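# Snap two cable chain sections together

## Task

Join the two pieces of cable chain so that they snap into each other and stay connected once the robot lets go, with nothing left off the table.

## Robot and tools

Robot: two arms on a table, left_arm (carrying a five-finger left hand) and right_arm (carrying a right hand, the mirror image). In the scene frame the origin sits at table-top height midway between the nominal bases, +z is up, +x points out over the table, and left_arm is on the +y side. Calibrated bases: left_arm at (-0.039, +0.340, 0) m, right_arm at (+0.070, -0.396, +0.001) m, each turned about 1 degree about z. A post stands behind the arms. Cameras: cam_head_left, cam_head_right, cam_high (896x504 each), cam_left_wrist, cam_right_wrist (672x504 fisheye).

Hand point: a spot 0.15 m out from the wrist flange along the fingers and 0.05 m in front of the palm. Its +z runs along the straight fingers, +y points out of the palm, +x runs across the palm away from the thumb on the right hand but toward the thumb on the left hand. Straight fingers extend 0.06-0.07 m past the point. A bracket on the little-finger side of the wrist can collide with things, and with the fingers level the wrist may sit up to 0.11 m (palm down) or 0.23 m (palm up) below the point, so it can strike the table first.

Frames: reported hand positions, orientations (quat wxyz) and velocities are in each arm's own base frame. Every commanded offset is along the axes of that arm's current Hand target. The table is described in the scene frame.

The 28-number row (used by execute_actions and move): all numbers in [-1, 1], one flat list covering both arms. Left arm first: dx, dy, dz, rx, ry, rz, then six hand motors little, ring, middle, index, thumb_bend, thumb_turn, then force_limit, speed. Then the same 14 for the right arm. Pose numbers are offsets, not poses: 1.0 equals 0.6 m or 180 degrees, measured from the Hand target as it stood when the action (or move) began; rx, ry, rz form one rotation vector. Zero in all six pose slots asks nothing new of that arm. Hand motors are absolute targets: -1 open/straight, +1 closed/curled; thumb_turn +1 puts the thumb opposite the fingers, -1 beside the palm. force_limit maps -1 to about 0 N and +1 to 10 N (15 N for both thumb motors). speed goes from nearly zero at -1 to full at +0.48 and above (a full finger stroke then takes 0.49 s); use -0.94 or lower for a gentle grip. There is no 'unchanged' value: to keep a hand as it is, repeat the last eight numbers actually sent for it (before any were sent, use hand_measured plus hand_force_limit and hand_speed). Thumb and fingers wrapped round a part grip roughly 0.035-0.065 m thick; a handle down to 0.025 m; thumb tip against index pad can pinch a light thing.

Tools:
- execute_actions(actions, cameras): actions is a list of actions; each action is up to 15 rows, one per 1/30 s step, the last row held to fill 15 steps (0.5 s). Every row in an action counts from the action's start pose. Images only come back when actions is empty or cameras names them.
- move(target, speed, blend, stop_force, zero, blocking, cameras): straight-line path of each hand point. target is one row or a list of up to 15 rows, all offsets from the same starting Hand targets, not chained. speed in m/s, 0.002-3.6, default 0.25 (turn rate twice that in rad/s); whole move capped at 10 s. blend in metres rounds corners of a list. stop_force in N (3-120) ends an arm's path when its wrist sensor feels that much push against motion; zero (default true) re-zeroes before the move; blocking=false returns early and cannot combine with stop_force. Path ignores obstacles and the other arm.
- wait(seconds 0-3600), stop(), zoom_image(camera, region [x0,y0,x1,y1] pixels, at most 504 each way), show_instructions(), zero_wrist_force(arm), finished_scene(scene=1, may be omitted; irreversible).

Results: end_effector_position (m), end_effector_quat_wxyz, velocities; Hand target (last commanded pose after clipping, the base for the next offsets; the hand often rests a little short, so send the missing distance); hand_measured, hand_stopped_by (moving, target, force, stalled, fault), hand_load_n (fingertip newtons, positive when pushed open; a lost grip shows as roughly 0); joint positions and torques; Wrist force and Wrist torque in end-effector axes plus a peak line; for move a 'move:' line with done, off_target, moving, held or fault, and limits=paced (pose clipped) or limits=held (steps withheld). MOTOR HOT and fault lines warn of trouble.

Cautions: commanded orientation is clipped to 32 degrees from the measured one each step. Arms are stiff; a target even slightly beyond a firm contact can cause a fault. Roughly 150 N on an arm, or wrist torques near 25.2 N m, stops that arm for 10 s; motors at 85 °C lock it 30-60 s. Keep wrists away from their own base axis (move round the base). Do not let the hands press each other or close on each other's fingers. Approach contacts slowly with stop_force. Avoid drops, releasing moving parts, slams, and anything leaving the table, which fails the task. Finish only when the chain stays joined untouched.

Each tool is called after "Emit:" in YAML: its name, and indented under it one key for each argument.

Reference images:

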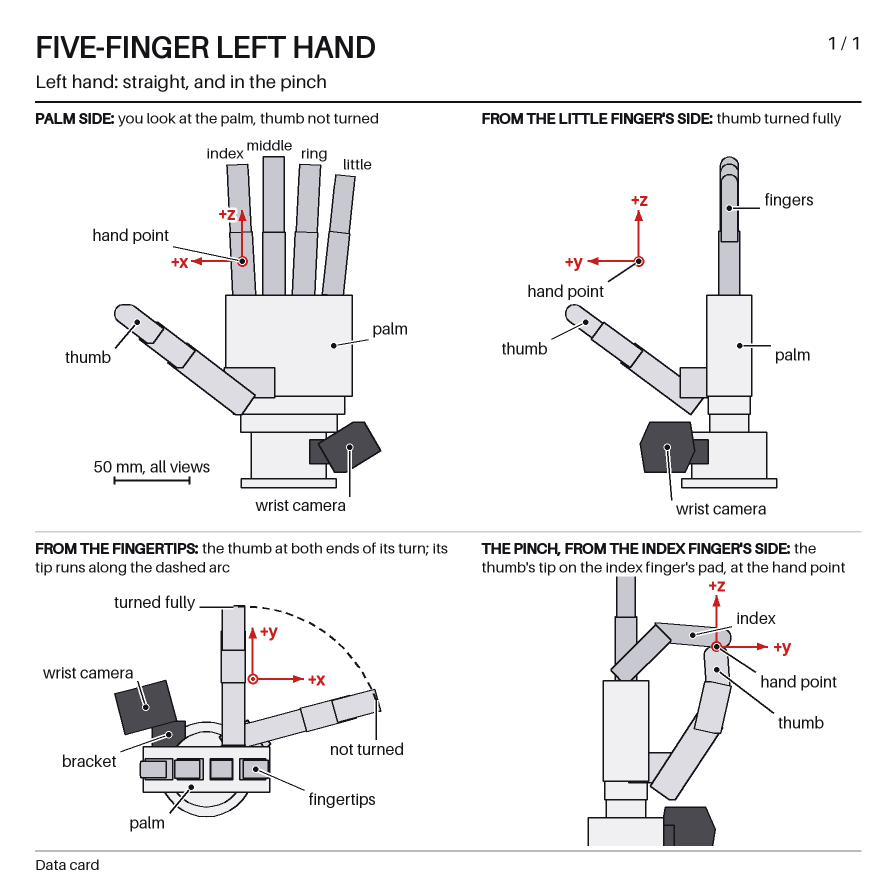

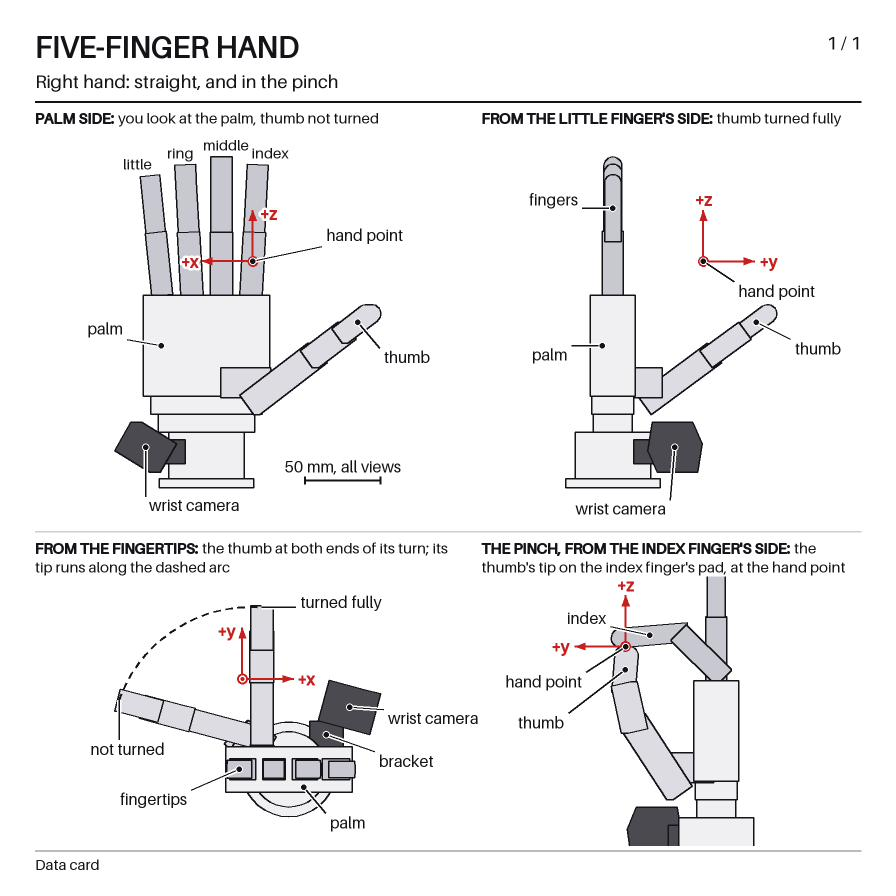

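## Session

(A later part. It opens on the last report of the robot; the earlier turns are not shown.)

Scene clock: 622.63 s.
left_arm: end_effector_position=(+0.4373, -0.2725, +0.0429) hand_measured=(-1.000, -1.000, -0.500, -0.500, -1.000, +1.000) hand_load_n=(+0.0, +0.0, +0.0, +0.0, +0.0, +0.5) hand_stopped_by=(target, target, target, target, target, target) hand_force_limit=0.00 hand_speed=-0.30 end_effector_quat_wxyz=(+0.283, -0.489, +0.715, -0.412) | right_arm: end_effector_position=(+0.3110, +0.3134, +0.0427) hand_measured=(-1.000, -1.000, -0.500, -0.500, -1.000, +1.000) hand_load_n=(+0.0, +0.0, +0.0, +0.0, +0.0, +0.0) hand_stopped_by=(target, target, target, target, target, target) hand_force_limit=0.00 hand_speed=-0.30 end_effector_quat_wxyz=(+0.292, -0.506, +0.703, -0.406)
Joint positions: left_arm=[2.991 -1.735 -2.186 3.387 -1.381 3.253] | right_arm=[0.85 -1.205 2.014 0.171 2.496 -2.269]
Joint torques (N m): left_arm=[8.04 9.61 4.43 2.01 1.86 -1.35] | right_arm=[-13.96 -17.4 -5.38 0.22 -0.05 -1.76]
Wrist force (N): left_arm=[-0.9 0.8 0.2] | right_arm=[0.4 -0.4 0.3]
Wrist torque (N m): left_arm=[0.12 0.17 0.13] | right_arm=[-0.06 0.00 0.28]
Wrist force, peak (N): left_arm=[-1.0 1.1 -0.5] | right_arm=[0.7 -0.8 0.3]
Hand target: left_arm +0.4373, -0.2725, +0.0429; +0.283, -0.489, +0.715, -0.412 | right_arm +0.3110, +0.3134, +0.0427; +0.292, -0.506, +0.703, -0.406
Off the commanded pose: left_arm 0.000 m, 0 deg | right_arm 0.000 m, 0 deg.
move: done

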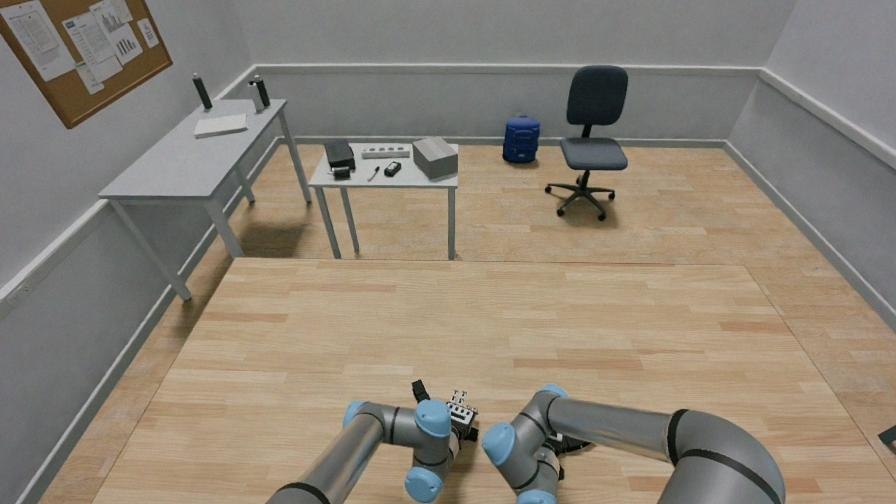

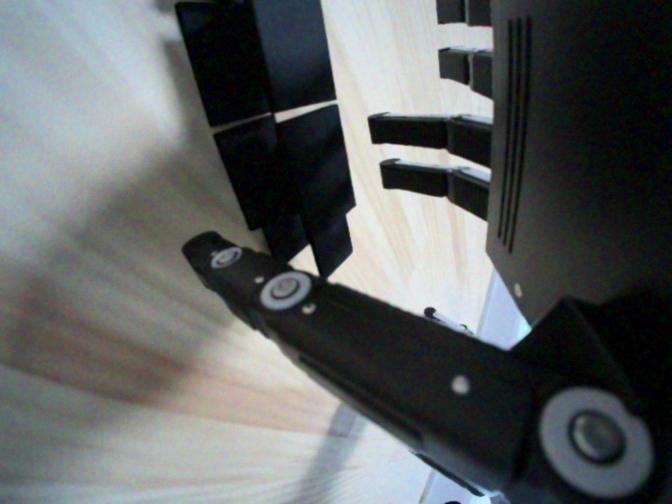

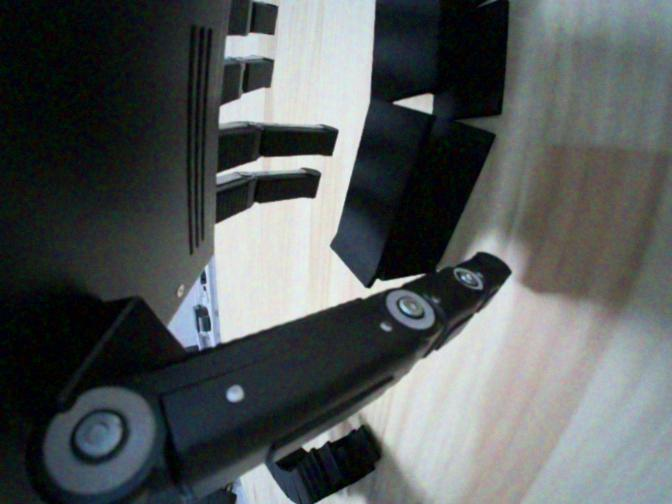

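Emit:
move:
  target: [-0.0083,0.0172,0.0137,0,0,0,-1,-1,-0.4,-0.4,-0.5,1,-0.6,-0.6, 0.02,0.0138,0.0195,0,0,0,-1,-1,-0.4,-0.4,-0.5,1,-0.6,-0.6]
  speed: [0.06]
  stop_force: 6
  cameras: ["cam_left_wrist","cam_right_wrist"]

Emit:
zoom_image:
  camera: "cam_left_wrist"
  region: [100, 50, 500, 350]

Emit:
zoom_image:
  camera: "cam_right_wrist"
  region: [180, 50, 580, 350]

Scene clock: 714.80 s.
left_arm: end_effector_position=(+0.4409, -0.2686, +0.0299) hand_measured=(-1.000, -1.000, -0.400, -0.400, -0.500, +1.000) hand_load_n=(+0.0, +0.0, +0.0, +0.0, +0.5, +0.0) hand_stopped_by=(target, target, target, target, target, target) hand_force_limit=-0.60 hand_speed=-0.60 end_effector_quat_wxyz=(+0.283, -0.489, +0.715, -0.412) | right_arm: end_effector_position=(+0.3129, +0.3001, +0.0297) hand_measured=(-1.000, -1.000, -0.400, -0.400, -0.500, +1.000) hand_load_n=(+0.0, +0.0, +0.0, +0.0, +1.0, +0.5) hand_stopped_by=(target, target, target, target, target, target) hand_force_limit=-0.60 hand_speed=-0.60 end_effector_quat_wxyz=(+0.292, -0.506, +0.703, -0.406)
Joint positions: left_arm=[3.006 -1.765 -2.196 3.425 -1.368 3.26] | right_arm=[0.819 -1.21 2.062 0.095 2.478 -2.311]
Joint torques (N m): left_arm=[9.44 8.99 3.22 2.06 2.77 1.18] | right_arm=[-14.12 -34.01 -4.38 0.11 -0.06 -1.79]
Wrist force (N): left_arm=[-0.6 1.3 -0.3] | right_arm=[-0.3 -0.2 -0.1]
Wrist torque (N m): left_arm=[0.20 0.10 0.01] | right_arm=[-0.07 0.07 0.25]
Wrist force, peak (N): left_arm=[-0.9 1.2 -0.2] | right_arm=[0.1 -0.3 0.8]
Hand target: left_arm +0.4409, -0.2686, +0.0299; +0.283, -0.489, +0.715, -0.412 | right_arm +0.3129, +0.3001, +0.0297; +0.292, -0.506, +0.703, -0.406
Off the commanded pose: left_arm 0.000 m, 0 deg | right_arm 0.000 m, 0 deg.
move: done

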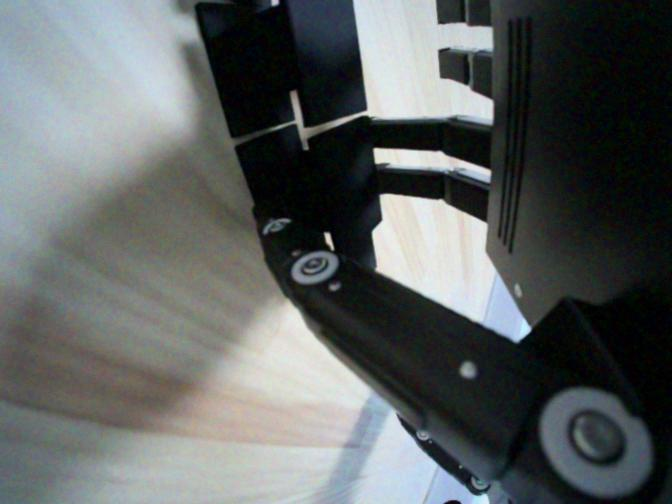

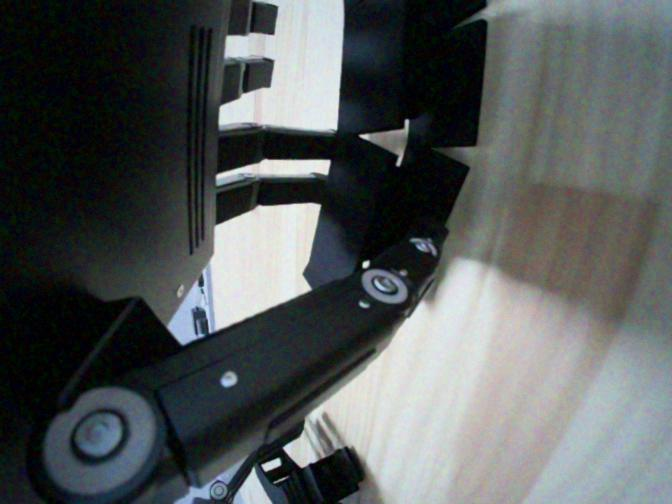

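Scaled by 1.260 from the camera's image (finer frame: 960x720).

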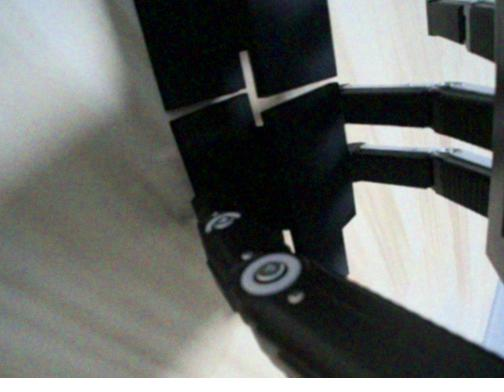

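Scaled by 1.260 from the camera's image (finer frame: 960x720).

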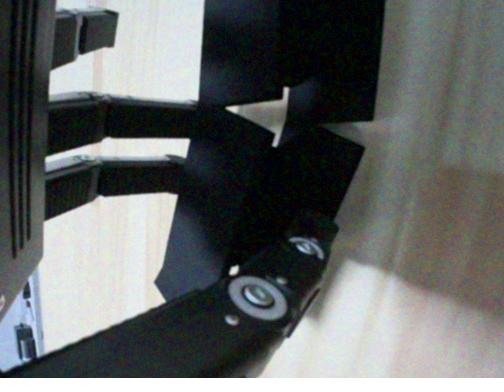

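Emit:
move:
  target: [0,0.0115,0.0067,0,0,0,-1,-1,-0.4,-0.4,-0.5,1,-0.6,-0.6, 0,0.0115,0.0067,0,0,0,-1,-1,-0.4,-0.4,-0.5,1,-0.6,-0.6]
  speed: [0.04]
  stop_force: 5

Emit:
move:
  target: [0,0,0,0,0,0,-1,-1,-0.1,-0.1,-0.3,1,-0.6,-0.9, 0,0,0,0,0,0,-1,-1,-0.1,-0.1,-0.3,1,-0.6,-0.9]
  cameras: ["cam_left_wrist","cam_right_wrist"]

Emit:
zoom_image:
  camera: "cam_left_wrist"
  region: [100, 50, 500, 350]

Emit:
zoom_image:
  camera: "cam_right_wrist"
  region: [180, 50, 580, 350]

Scene clock: 729.13 s.
left_arm: end_effector_position=(+0.4409, -0.2686, +0.0219) hand_measured=(-1.000, -1.000, -0.400, -0.400, -0.500, +1.000) hand_load_n=(+0.0, +0.0, +0.0, +0.0, +0.5, +0.0) hand_stopped_by=(target, target, target, target, target, target) hand_force_limit=-0.60 hand_speed=-0.60 end_effector_quat_wxyz=(+0.283, -0.489, +0.715, -0.412) | right_arm: end_effector_position=(+0.3129, +0.3001, +0.0217) hand_measured=(-1.000, -1.000, -0.400, -0.400, -0.500, +1.000) hand_load_n=(+0.0, +0.0, +0.0, -0.5, +0.5, +0.0) hand_stopped_by=(target, target, target, target, target, target) hand_force_limit=-0.60 hand_speed=-0.60 end_effector_quat_wxyz=(+0.292, -0.506, +0.703, -0.406)
Joint positions: left_arm=[3.006 -1.782 -2.204 3.45 -1.368 3.26] | right_arm=[0.819 -1.194 2.067 0.074 2.478 -2.311]
Joint torques (N m): left_arm=[3.07 9.9 3.14 2.18 1.28 -0.46] | right_arm=[-14.1 -18.44 -4.69 -0.06 -0.08 -1.61]
Wrist force (N): left_arm=[-0.7 1.0 -0.9] | right_arm=[0.0 -0.5 -0.7]
Wrist torque (N m): left_arm=[0.18 0.11 0.01] | right_arm=[-0.06 0.07 0.24]
Wrist force, peak (N): left_arm=[-0.8 1.4 -0.6] | right_arm=[0.0 -0.5 -0.7]
Hand target: left_arm +0.4409, -0.2686, +0.0219; +0.283, -0.489, +0.715, -0.412 | right_arm +0.3129, +0.3001, +0.0217; +0.292, -0.506, +0.703, -0.406
Off the commanded pose: left_arm 0.000 m, 0 deg | right_arm 0.000 m, 0 deg.
move: done

Scene clock: 730.50 s.
left_arm: end_effector_position=(+0.4409, -0.2686, +0.0219) hand_measured=(-1.000, -1.000, -0.104, -0.100, -0.340, +1.000) hand_load_n=(+0.0, +0.0, +2.5, +0.0, +3.0, +0.5) hand_stopped_by=(target, target, force, target, force, target) hand_force_limit=-0.60 hand_speed=-0.90 end_effector_quat_wxyz=(+0.283, -0.489, +0.715, -0.412) | right_arm: end_effector_position=(+0.3129, +0.3001, +0.0217) hand_measured=(-1.000, -1.000, -0.104, -0.100, -0.340, +1.000) hand_load_n=(+0.0, +0.0, +2.0, +0.5, +3.0, +0.5) hand_stopped_by=(target, target, force, target, force, target) hand_force_limit=-0.60 hand_speed=-0.90 end_effector_quat_wxyz=(+0.292, -0.506, +0.703, -0.406)
Joint positions: left_arm=[3.006 -1.782 -2.204 3.45 -1.368 3.26] | right_arm=[0.819 -1.194 2.067 0.074 2.478 -2.311]
Joint torques (N m): left_arm=[-5.54 11.25 3.55 1.75 -0.73 -0.49] | right_arm=[-14.31 -19.52 -5.09 0.53 0.49 -1.65]
Wrist force (N): left_arm=[-0.7 1.9 0.6] | right_arm=[0.2 0.4 0.5]
Wrist torque (N m): left_arm=[0.22 0.17 0.00] | right_arm=[-0.01 0.02 0.26]
Wrist force, peak (N): left_arm=[-0.6 2.0 0.6] | right_arm=[0.1 -0.5 0.8]
Hand target: left_arm +0.4409, -0.2686, +0.0219; +0.283, -0.489, +0.715, -0.412 | right_arm +0.3129, +0.3001, +0.0217; +0.292, -0.506, +0.703, -0.406
Off the commanded pose: left_arm 0.000 m, 0 deg | right_arm 0.000 m, 0 deg.
move: done

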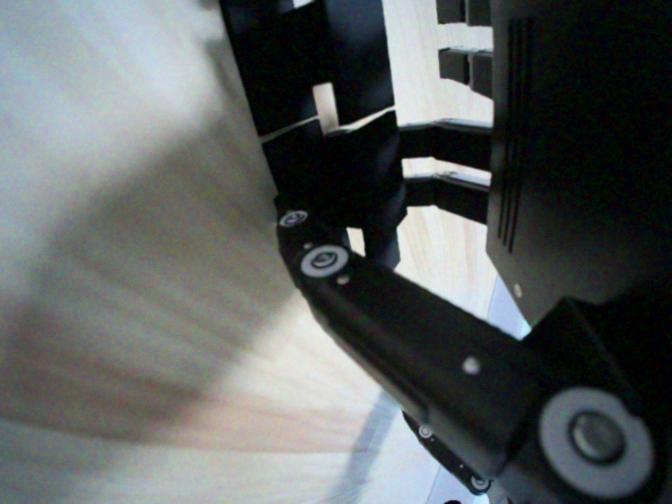

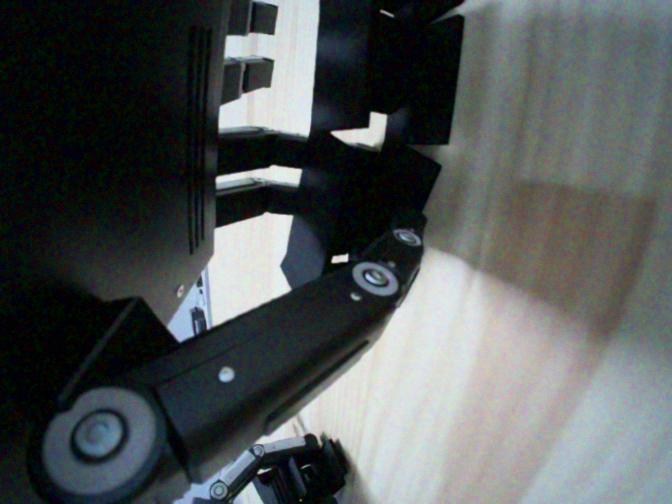

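Scaled by 1.260 from the camera's image (finer frame: 960x720).

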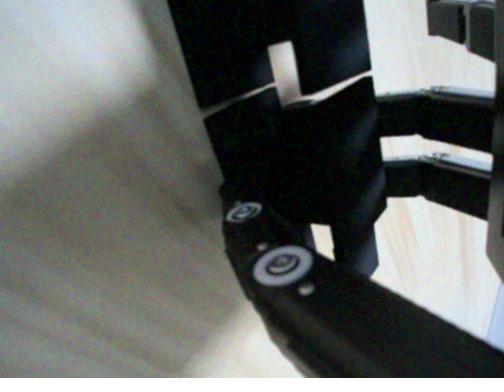

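Scaled by 1.260 from the camera's image (finer frame: 960x720).

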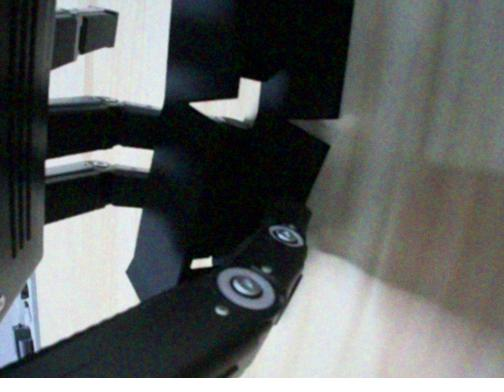

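Emit:
move:
  target: [0,0,0,0,0,0,-1,-1,-0.1,0.15,-0.3,1,-0.6,-0.9, 0,0,0,0,0,0,-1,-1,-0.1,0.15,-0.3,1,-0.6,-0.9]
  cameras: ["cam_left_wrist","cam_right_wrist"]

Emit:
zoom_image:
  camera: "cam_left_wrist"
  region: [200, 50, 500, 350]

Emit:
zoom_image:
  camera: "cam_right_wrist"
  region: [180, 50, 480, 350]

Scene clock: 737.57 s.
left_arm: end_effector_position=(+0.4409, -0.2686, +0.0219) hand_measured=(-1.000, -1.000, -0.104, -0.082, -0.340, +1.000) hand_load_n=(+0.0, +0.0, +2.0, +3.0, +3.5, +0.0) hand_stopped_by=(target, target, force, force, force, target) hand_force_limit=-0.60 hand_speed=-0.90 end_effector_quat_wxyz=(+0.283, -0.489, +0.715, -0.412) | right_arm: end_effector_position=(+0.3129, +0.3001, +0.0217) hand_measured=(-1.000, -1.000, -0.104, -0.092, -0.340, +1.000) hand_load_n=(+0.0, +0.0, +2.0, +2.0, +3.0, +0.0) hand_stopped_by=(target, target, force, force, force, target) hand_force_limit=-0.60 hand_speed=-0.90 end_effector_quat_wxyz=(+0.292, -0.506, +0.703, -0.406)
Joint positions: left_arm=[3.006 -1.782 -2.204 3.45 -1.368 3.26] | right_arm=[0.819 -1.194 2.067 0.074 2.478 -2.311]
Joint torques (N m): left_arm=[-8.88 14.05 5.31 -0.96 -0.67 -0.35] | right_arm=[-12.5 -22.53 -6.63 1.8 1.77 -1.09]
Wrist force (N): left_arm=[-0.7 1.1 0.2] | right_arm=[0.1 -0.1 0.7]
Wrist torque (N m): left_arm=[0.16 0.13 0.03] | right_arm=[-0.07 0.05 0.24]
Wrist force, peak (N): left_arm=[-0.8 2.1 0.8] | right_arm=[-0.2 0.5 1.0]
Hand target: left_arm +0.4409, -0.2686, +0.0219; +0.283, -0.489, +0.715, -0.412 | right_arm +0.3129, +0.3001, +0.0217; +0.292, -0.506, +0.703, -0.406
Off the commanded pose: left_arm 0.000 m, 0 deg | right_arm 0.000 m, 0 deg.
move: done

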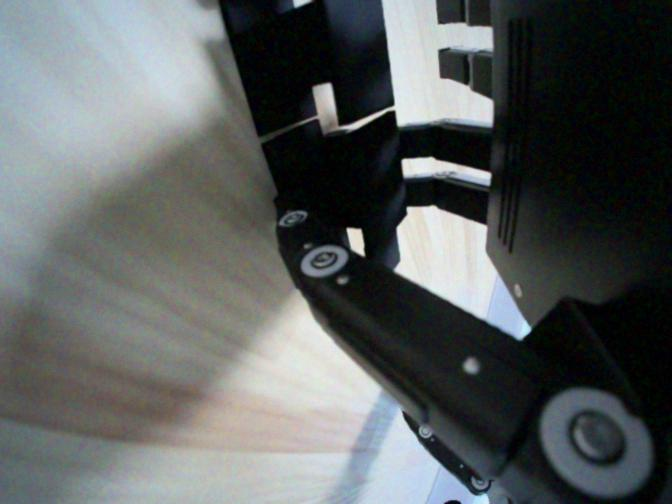

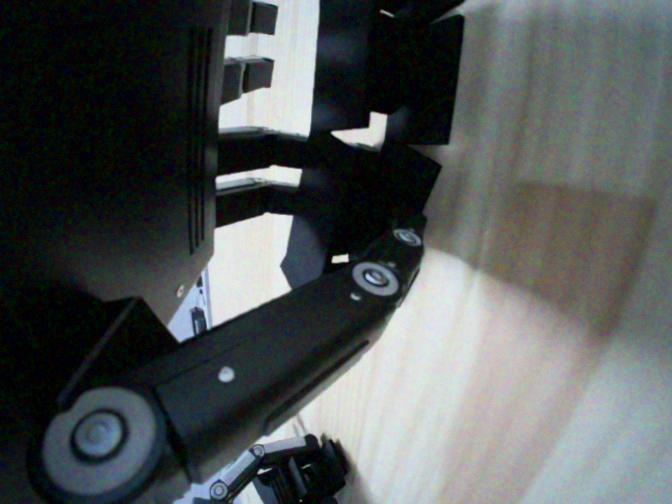

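Scaled by 1.680 from the camera's image (finer frame: 960x720).

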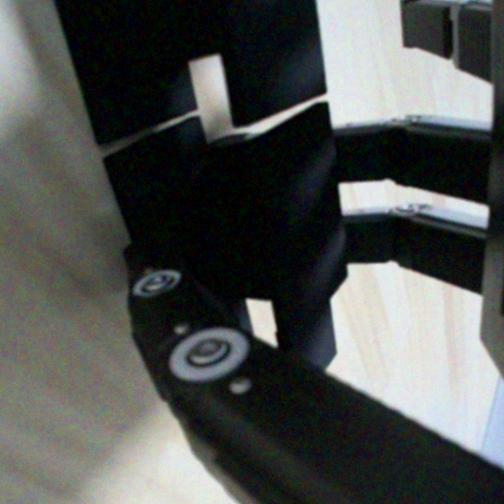

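Scaled by 1.680 from the camera's image (finer frame: 960x720).

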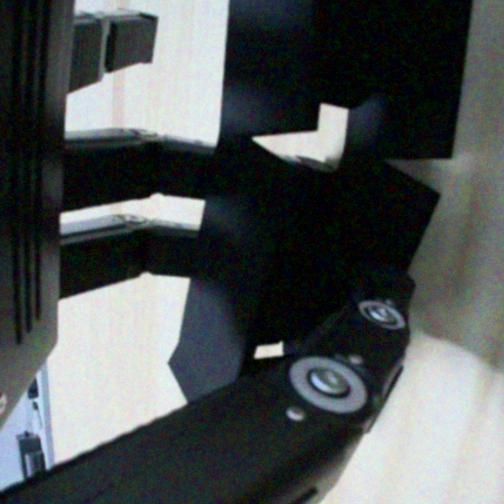

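Emit:
execute_actions:
  actions: []

Emit:
zoom_image:
  camera: "cam_high"
  region: [340, 230, 600, 400]

Emit:
zoom_image:
  camera: "cam_head_left"
  region: [400, 370, 600, 500]

Emit:
zoom_image:
  camera: "cam_head_right"
  region: [400, 370, 600, 500]

Scene clock: 745.57 s.
left_arm: end_effector_position=(+0.4409, -0.2686, +0.0219) hand_measured=(-1.000, -1.000, -0.104, -0.082, -0.340, +1.000) hand_load_n=(+0.0, +0.0, +2.0, +3.0, +3.5, +0.0) hand_stopped_by=(target, target, force, force, force, target) hand_force_limit=-0.60 hand_speed=-0.90 end_effector_quat_wxyz=(+0.283, -0.489, +0.715, -0.412) | right_arm: end_effector_position=(+0.3129, +0.3001, +0.0217) hand_measured=(-1.000, -1.000, -0.104, -0.092, -0.340, +1.000) hand_load_n=(+0.0, -0.5, +2.0, +2.5, +3.0, +0.0) hand_stopped_by=(target, target, force, force, force, target) hand_force_limit=-0.60 hand_speed=-0.90 end_effector_quat_wxyz=(+0.292, -0.506, +0.703, -0.406)
Joint positions: left_arm=[3.006 -1.782 -2.204 3.45 -1.368 3.26] | right_arm=[0.819 -1.194 2.067 0.074 2.478 -2.311]
Joint velocities: within noise
Joint torques (N m): left_arm=[-8.56 15.59 6.83 -1.18 -0.59 -0.44] | right_arm=[-10.14 -24.69 -6.79 1.93 1.7 -0.64]
Wrist force (N): left_arm=[-0.9 1.2 0.0] | right_arm=[0.4 -0.1 0.6]
Wrist torque (N m): left_arm=[0.18 0.15 0.01] | right_arm=[-0.05 0.02 0.26]
Wrist force, peak (N): left_arm=[-1.2 1.3 0.5] | right_arm=[0.4 0.0 1.0]
Hand target: left_arm +0.4409, -0.2686, +0.0219; +0.283, -0.489, +0.715, -0.412 | right_arm +0.3129, +0.3001, +0.0217; +0.292, -0.506, +0.703, -0.406
Off the commanded pose: left_arm 0.000 m, 0 deg | right_arm 0.000 m, 0 deg.

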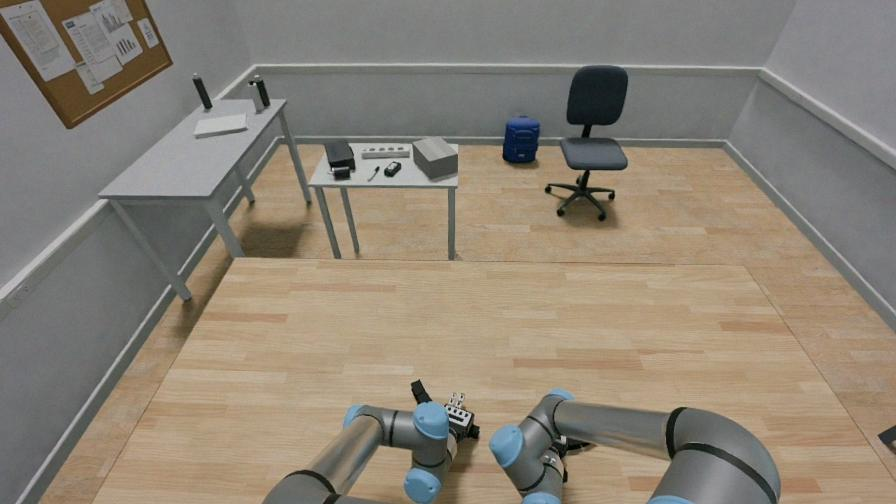

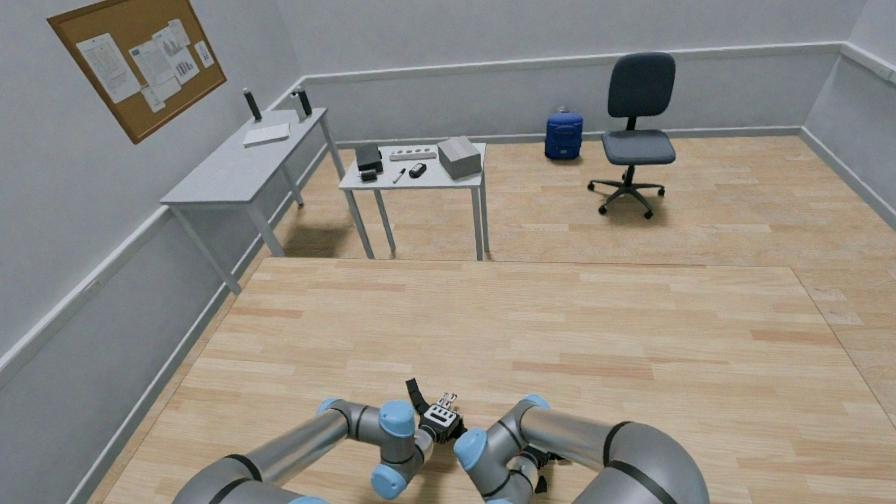

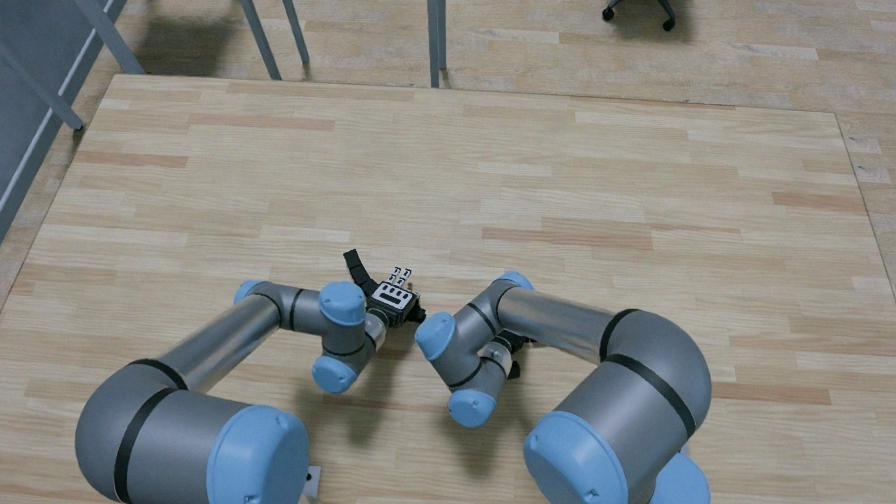

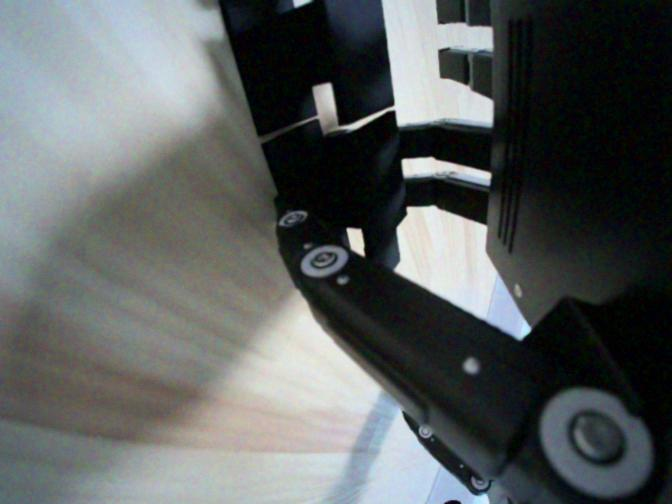

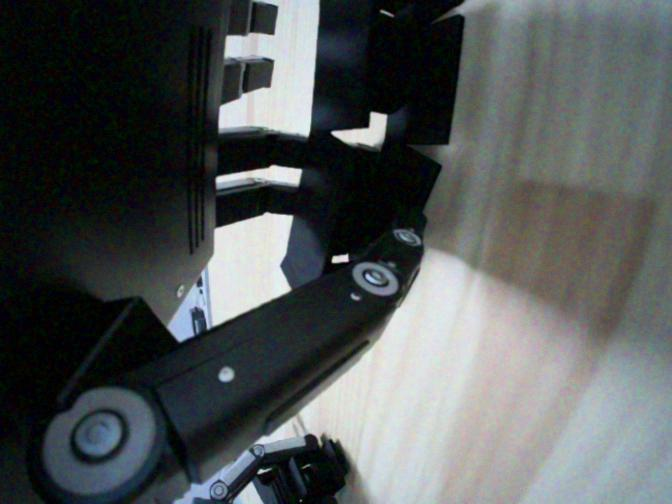

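Scaled by 1.938 from the camera's image (finer frame: 1280x720).

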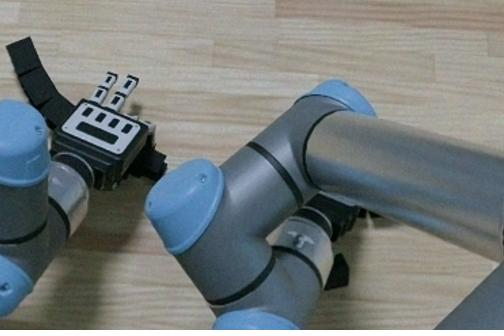

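Scaled by 2.520 from the camera's image (finer frame: 1280x720).

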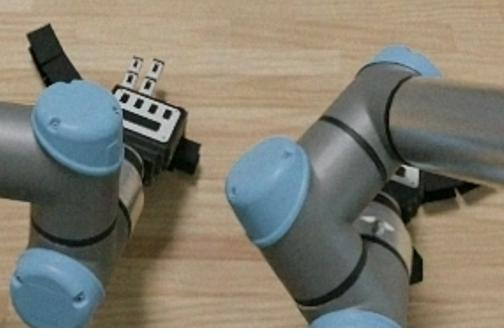

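Scaled by 2.520 from the camera's image (finer frame: 1280x720).

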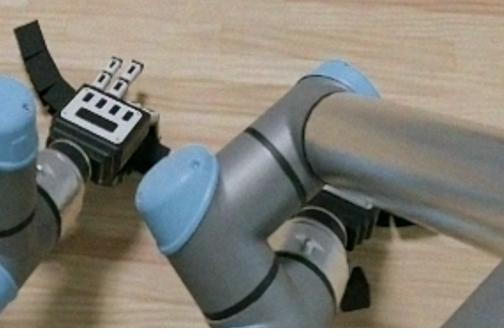

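Emit:
move:
  target: [0,0,0,0,0,0,-1,-1,-0.4,-0.4,-0.5,1,-0.6,-0.6, -0.032,-0.0829,0.1436,0,0,0,-1,-1,-0.1,0.15,-0.3,1,-0.6,-0.9]
  speed: [0.08]

Emit:
move:
  target: [-0.0015,0.0017,-0.0028,0,0.0481,0.0278,-1,-1,-0.4,-0.4,-0.5,1,-0.6,-0.6, 0,0,0,0,0,0,-1,-1,-0.4,-0.4,-0.5,1,-0.6,-0.6]
  speed: [0.08]
  cameras: ["cam_high","cam_head_left","cam_left_wrist","cam_right_wrist"]

Scene clock: 935.20 s.
left_arm: end_effector_position=(+0.4409, -0.2686, +0.0219) hand_measured=(-1.000, -1.000, -0.400, -0.400, -0.500, +1.000) hand_load_n=(+0.0, +0.0, +0.0, -0.5, +0.0, +0.0) hand_stopped_by=(target, target, target, target, target, target) hand_force_limit=-0.60 hand_speed=-0.60 end_effector_quat_wxyz=(+0.283, -0.489, +0.715, -0.412) | right_arm: end_effector_position=(+0.4132, +0.2867, +0.0218) hand_measured=(-1.000, -1.000, -0.104, -0.092, -0.340, +1.000) hand_load_n=(+0.0, +0.0, +1.5, +2.5, +3.0, +1.0) hand_stopped_by=(target, target, force, force, force, target) hand_force_limit=-0.60 hand_speed=-0.90 end_effector_quat_wxyz=(+0.292, -0.506, +0.703, -0.406)
Joint positions: left_arm=[3.006 -1.782 -2.204 3.45 -1.368 3.26] | right_arm=[0.601 -1.175 1.983 -0.045 2.334 -2.556]
Joint torques (N m): left_arm=[-8.7 18.99 8.27 -1.27 -0.65 -0.42] | right_arm=[-13.27 -18.09 -20.54 -0.68 -0.45 -1.7]
Wrist force (N): left_arm=[-0.8 1.1 0.0] | right_arm=[0.8 -3.0 -3.1]
Wrist torque (N m): left_arm=[0.17 0.14 0.00] | right_arm=[-0.14 0.05 0.27]
Wrist force, peak (N): left_arm=[-1.2 1.4 0.2] | right_arm=[0.7 -3.6 -3.9]
Hand target: left_arm +0.4409, -0.2686, +0.0219; +0.283, -0.489, +0.715, -0.412 | right_arm +0.4134, +0.2866, +0.0217; +0.292, -0.506, +0.703, -0.406
Off the commanded pose: left_arm 0.000 m, 0 deg | right_arm 0.000 m, 0 deg.
move: done

Scene clock: 936.87 s.
left_arm: end_effector_position=(+0.4394, -0.2671, +0.0219) hand_measured=(-1.000, -1.000, -0.400, -0.400, -0.500, +1.000) hand_load_n=(+0.0, +0.0, +0.0, +0.0, +0.0, +0.0) hand_stopped_by=(target, target, target, target, target, target) hand_force_limit=-0.60 hand_speed=-0.60 end_effector_quat_wxyz=(+0.246, -0.425, +0.754, -0.435) | right_arm: end_effector_position=(+0.4134, +0.2866, +0.0217) hand_measured=(-1.000, -1.000, -0.400, -0.400, -0.500, +1.000) hand_load_n=(+0.0, +0.0, +0.0, +0.0, +0.0, +0.5) hand_stopped_by=(target, target, target, target, target, target) hand_force_limit=-0.60 hand_speed=-0.60 end_effector_quat_wxyz=(+0.292, -0.506, +0.703, -0.406)
Joint positions: left_arm=[3.105 -1.799 -2.19 3.406 -1.136 3.413] | right_arm=[0.6 -1.175 1.983 -0.045 2.334 -2.557]
Joint torques (N m): left_arm=[9.52 10.96 24.21 -2.35 3.11 1.02] | right_arm=[-13.5 -21.8 -19.83 -0.33 -0.28 -1.76]
Wrist force (N): left_arm=[-0.7 1.1 0.1] | right_arm=[0.5 -0.5 0.4]
Wrist torque (N m): left_arm=[0.16 0.13 0.00] | right_arm=[-0.08 -0.03 0.28]
Wrist force, peak (N): left_arm=[-0.7 1.4 0.1] | right_arm=[0.8 -3.6 -3.9]
Hand target: left_arm +0.4394, -0.2671, +0.0219; +0.246, -0.425, +0.754, -0.436 | right_arm +0.4134, +0.2866, +0.0217; +0.292, -0.506, +0.703, -0.406
Off the commanded pose: left_arm 0.000 m, 0 deg | right_arm 0.000 m, 0 deg.
move: done
Images, in order (width x height): cam_head_left 896x504, cam_high 896x504, cam_left_wrist 672x504, cam_right_wrist 672x504.

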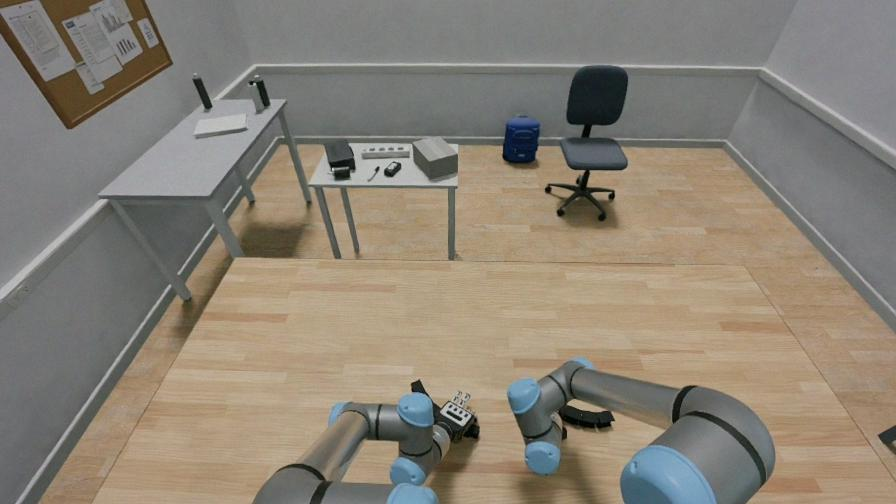

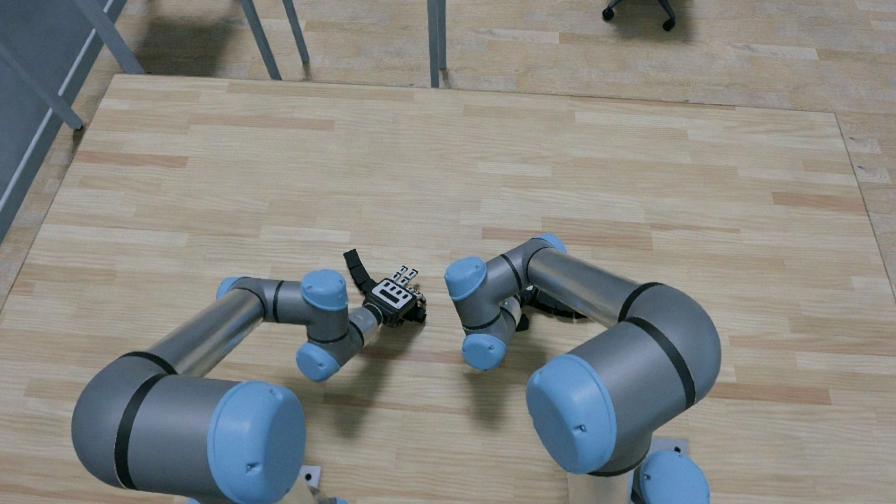

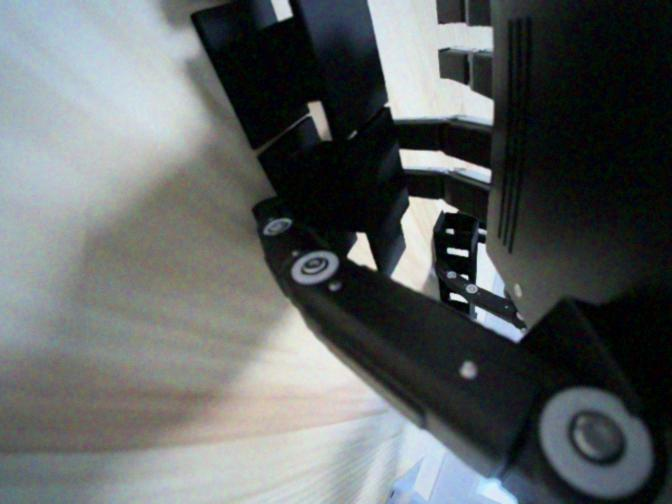

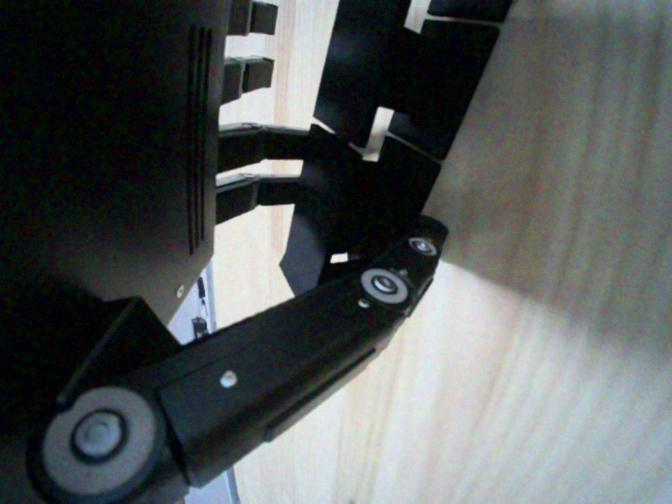

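Emit:
move:
  target:
    - [0,0,0,0,0,0,-1,-1,0.15,0.15,-0.25,1,-0.6,-0.9, 0,-0.1443,-0.0833,0,0,0,-1,-1,-0.4,-0.4,-0.5,1,-0.6,-0.6]
    - [0,0,0,0,0,0,-1,-1,0.15,0.15,-0.25,1,-0.6,-0.9, 0.1795,-0.4013,-0.2383,0,0,0,-1,-1,-0.4,-0.4,-0.5,1,-0.6,-0.6]
  blend: [0.03,0]
  speed: [0.1,0.2]
  cameras: ["cam_high","cam_head_left","cam_left_wrist","cam_right_wrist"]

Emit:
zoom_image:
  camera: "cam_high"
  region: [340, 230, 600, 400]

Emit:
zoom_image:
  camera: "cam_left_wrist"
  region: [200, 50, 500, 350]

Scene clock: 961.20 s.
left_arm: end_effector_position=(+0.4394, -0.2671, +0.0219) hand_measured=(-1.000, -1.000, -0.112, -0.076, -0.348, +1.000) hand_load_n=(+0.0, -0.5, +1.0, +2.0, +4.0, +0.0) hand_stopped_by=(target, target, force, force, force, target) hand_force_limit=-0.60 hand_speed=-0.90 end_effector_quat_wxyz=(+0.246, -0.425, +0.754, -0.436) | right_arm: end_effector_position=(+0.3758, +0.1856, +0.3016) hand_measured=(-1.000, -1.000, -0.400, -0.400, -0.500, +1.000) hand_load_n=(+0.0, +0.0, +0.0, +0.0, +0.0, +0.0) hand_stopped_by=(target, target, target, target, target, target) hand_force_limit=-0.60 hand_speed=-0.60 end_effector_quat_wxyz=(+0.292, -0.506, +0.703, -0.406)
Joint positions: left_arm=[3.105 -1.799 -2.19 3.406 -1.136 3.413] | right_arm=[0.368 -1.755 1.811 0.587 2.156 -2.749]
Joint torques (N m): left_arm=[8.67 12.81 25.01 -0.59 0.05 1.16] | right_arm=[-15.82 -17.83 -27.47 1.79 -0.32 -1.25]
Wrist force (N): left_arm=[0.1 0.9 -0.4] | right_arm=[0.4 -0.5 0.5]
Wrist torque (N m): left_arm=[0.12 0.05 0.01] | right_arm=[-0.08 -0.03 0.28]
Wrist force, peak (N): left_arm=[-0.8 1.9 0.4] | right_arm=[1.0 -1.2 -0.4]
Hand target: left_arm +0.4394, -0.2671, +0.0219; +0.246, -0.425, +0.754, -0.436 | right_arm +0.3758, +0.1855, +0.3017; +0.292, -0.506, +0.703, -0.406
Off the commanded pose: left_arm 0.000 m, 0 deg | right_arm 0.000 m, 0 deg.
move: done; blend cut to 0 m at target 1
Images, in order (width x height): cam_head_left 896x504, cam_high 896x504, cam_left_wrist 672x504, cam_right_wrist 672x504.

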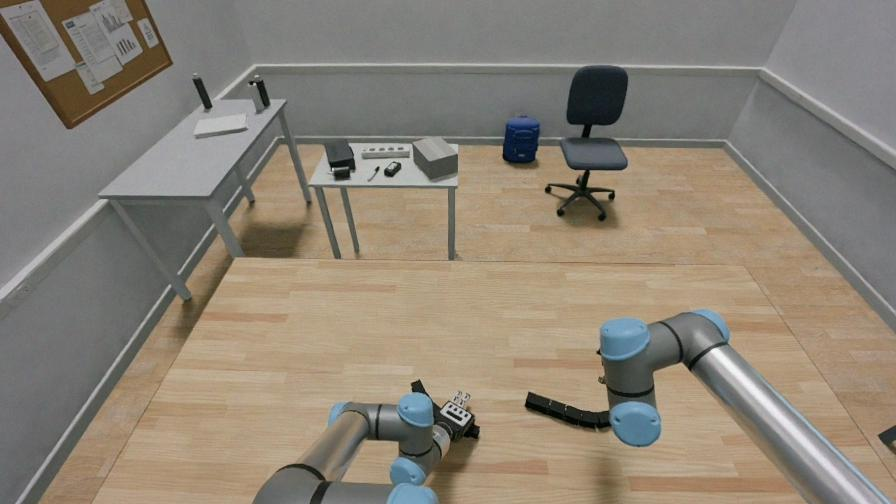

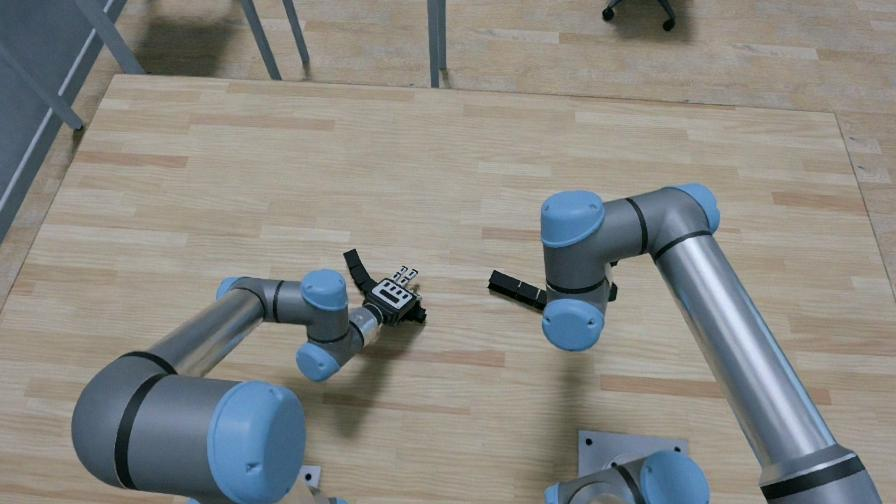

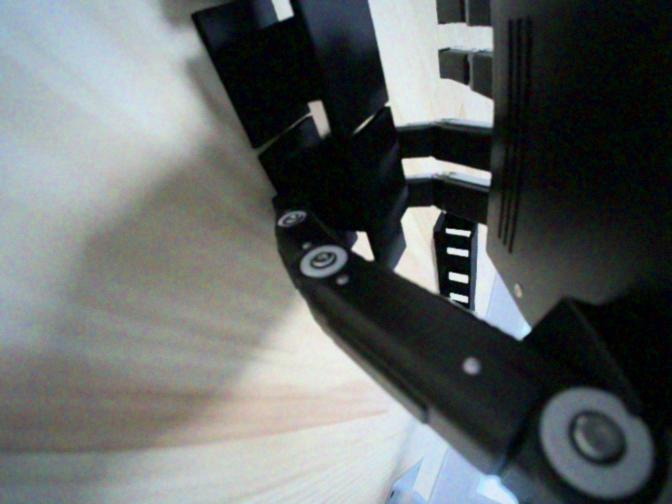

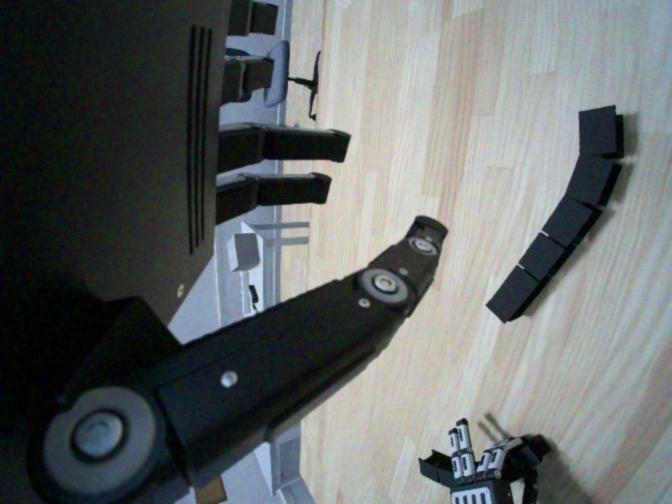

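Scaled by 1.938 from the camera's image (finer frame: 1280x720).

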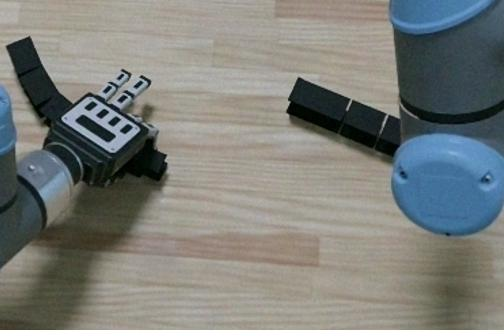

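Scaled by 1.680 from the camera's image (finer frame: 960x720).

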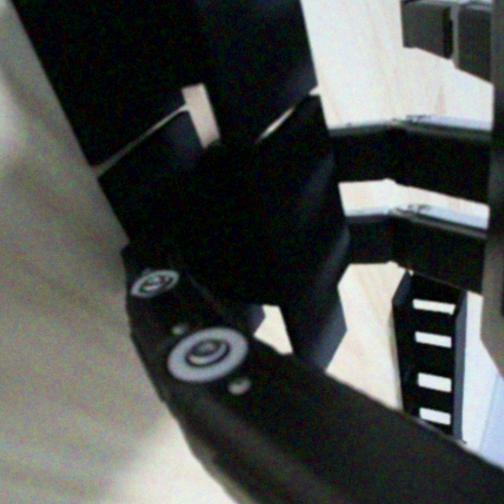

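Emit:
move:
  target: [0,0,0,0,0,0,-1,-1,0.15,0.15,-0.25,1,-0.6,-0.9, 0.2208,-0.1617,0.1797,0,0,0,-1,-1,-0.4,-0.4,-0.5,1,-0.6,-0.6]
  speed: [0.25]

Scene clock: 1015.13 s.
left_arm: end_effector_position=(+0.4394, -0.2671, +0.0219) hand_measured=(-1.000, -1.000, -0.112, -0.076, -0.348, +1.000) hand_load_n=(+0.0, +0.0, +1.0, +2.0, +4.0, +0.0) hand_stopped_by=(target, target, force, force, force, target) hand_force_limit=-0.60 hand_speed=-0.90 end_effector_quat_wxyz=(+0.246, -0.425, +0.754, -0.436) | right_arm: end_effector_position=(+0.4681, +0.0149, +0.3318) hand_measured=(-1.000, -1.000, -0.400, -0.400, -0.500, +1.000) hand_load_n=(+0.0, +0.0, +0.0, +0.0, +0.0, +0.0) hand_stopped_by=(target, target, target, target, target, target) hand_force_limit=-0.60 hand_speed=-0.60 end_effector_quat_wxyz=(+0.292, -0.506, +0.703, -0.406)
Joint positions: left_arm=[3.105 -1.799 -2.19 3.406 -1.136 3.413] | right_arm=[-0.328 -1.785 1.74 0.568 1.567 -3.144]
Joint torques (N m): left_arm=[9.23 16.93 24.89 1.09 -0.71 0.89] | right_arm=[-15.26 -1.78 -27.52 1.15 -1.32 -2.18]
Wrist force (N): left_arm=[0.5 0.5 -1.2] | right_arm=[0.3 -0.3 0.5]
Wrist torque (N m): left_arm=[0.13 0.02 0.02] | right_arm=[-0.03 0.01 0.26]
Wrist force, peak (N): left_arm=[0.3 0.4 -1.5] | right_arm=[1.2 -0.9 1.0]
Hand target: left_arm +0.4394, -0.2671, +0.0219; +0.246, -0.425, +0.754, -0.436 | right_arm +0.4681, +0.0148, +0.3318; +0.292, -0.506, +0.703, -0.406
Off the commanded pose: left_arm 0.000 m, 0 deg | right_arm 0.000 m, 0 deg.
move: done

Emit:
move:
  target:
    - [0,0,0,0,0,0,-1,-1,0.15,0.15,-0.25,1,-0.6,-0.9, -0.2825,0,-0.1502,0,-0.25,0,-1,-1,-0.4,-0.4,-0.5,1,-0.6,-0.6]
    - [0,0,0,0,0,0,-1,-1,0.15,0.15,-0.25,1,-0.6,-0.9, -0.3733,0,-0.3542,0,-0.4222,0,-1,-1,-0.4,-0.4,-0.5,1,-0.6,-0.6]
    - [0,0,0,0,0,0,-1,-1,0.15,0.15,-0.25,1,-0.6,-0.9, -0.3462,0,-0.576,0,-0.5944,0,-1,-1,-0.4,-0.4,-0.5,1,-0.6,-0.6]
  speed: [0.35]
  blend: [0.02,0.02,0]

speed must be one number or one for each of the 3 targets, got a list of 1; nothing of the call was run


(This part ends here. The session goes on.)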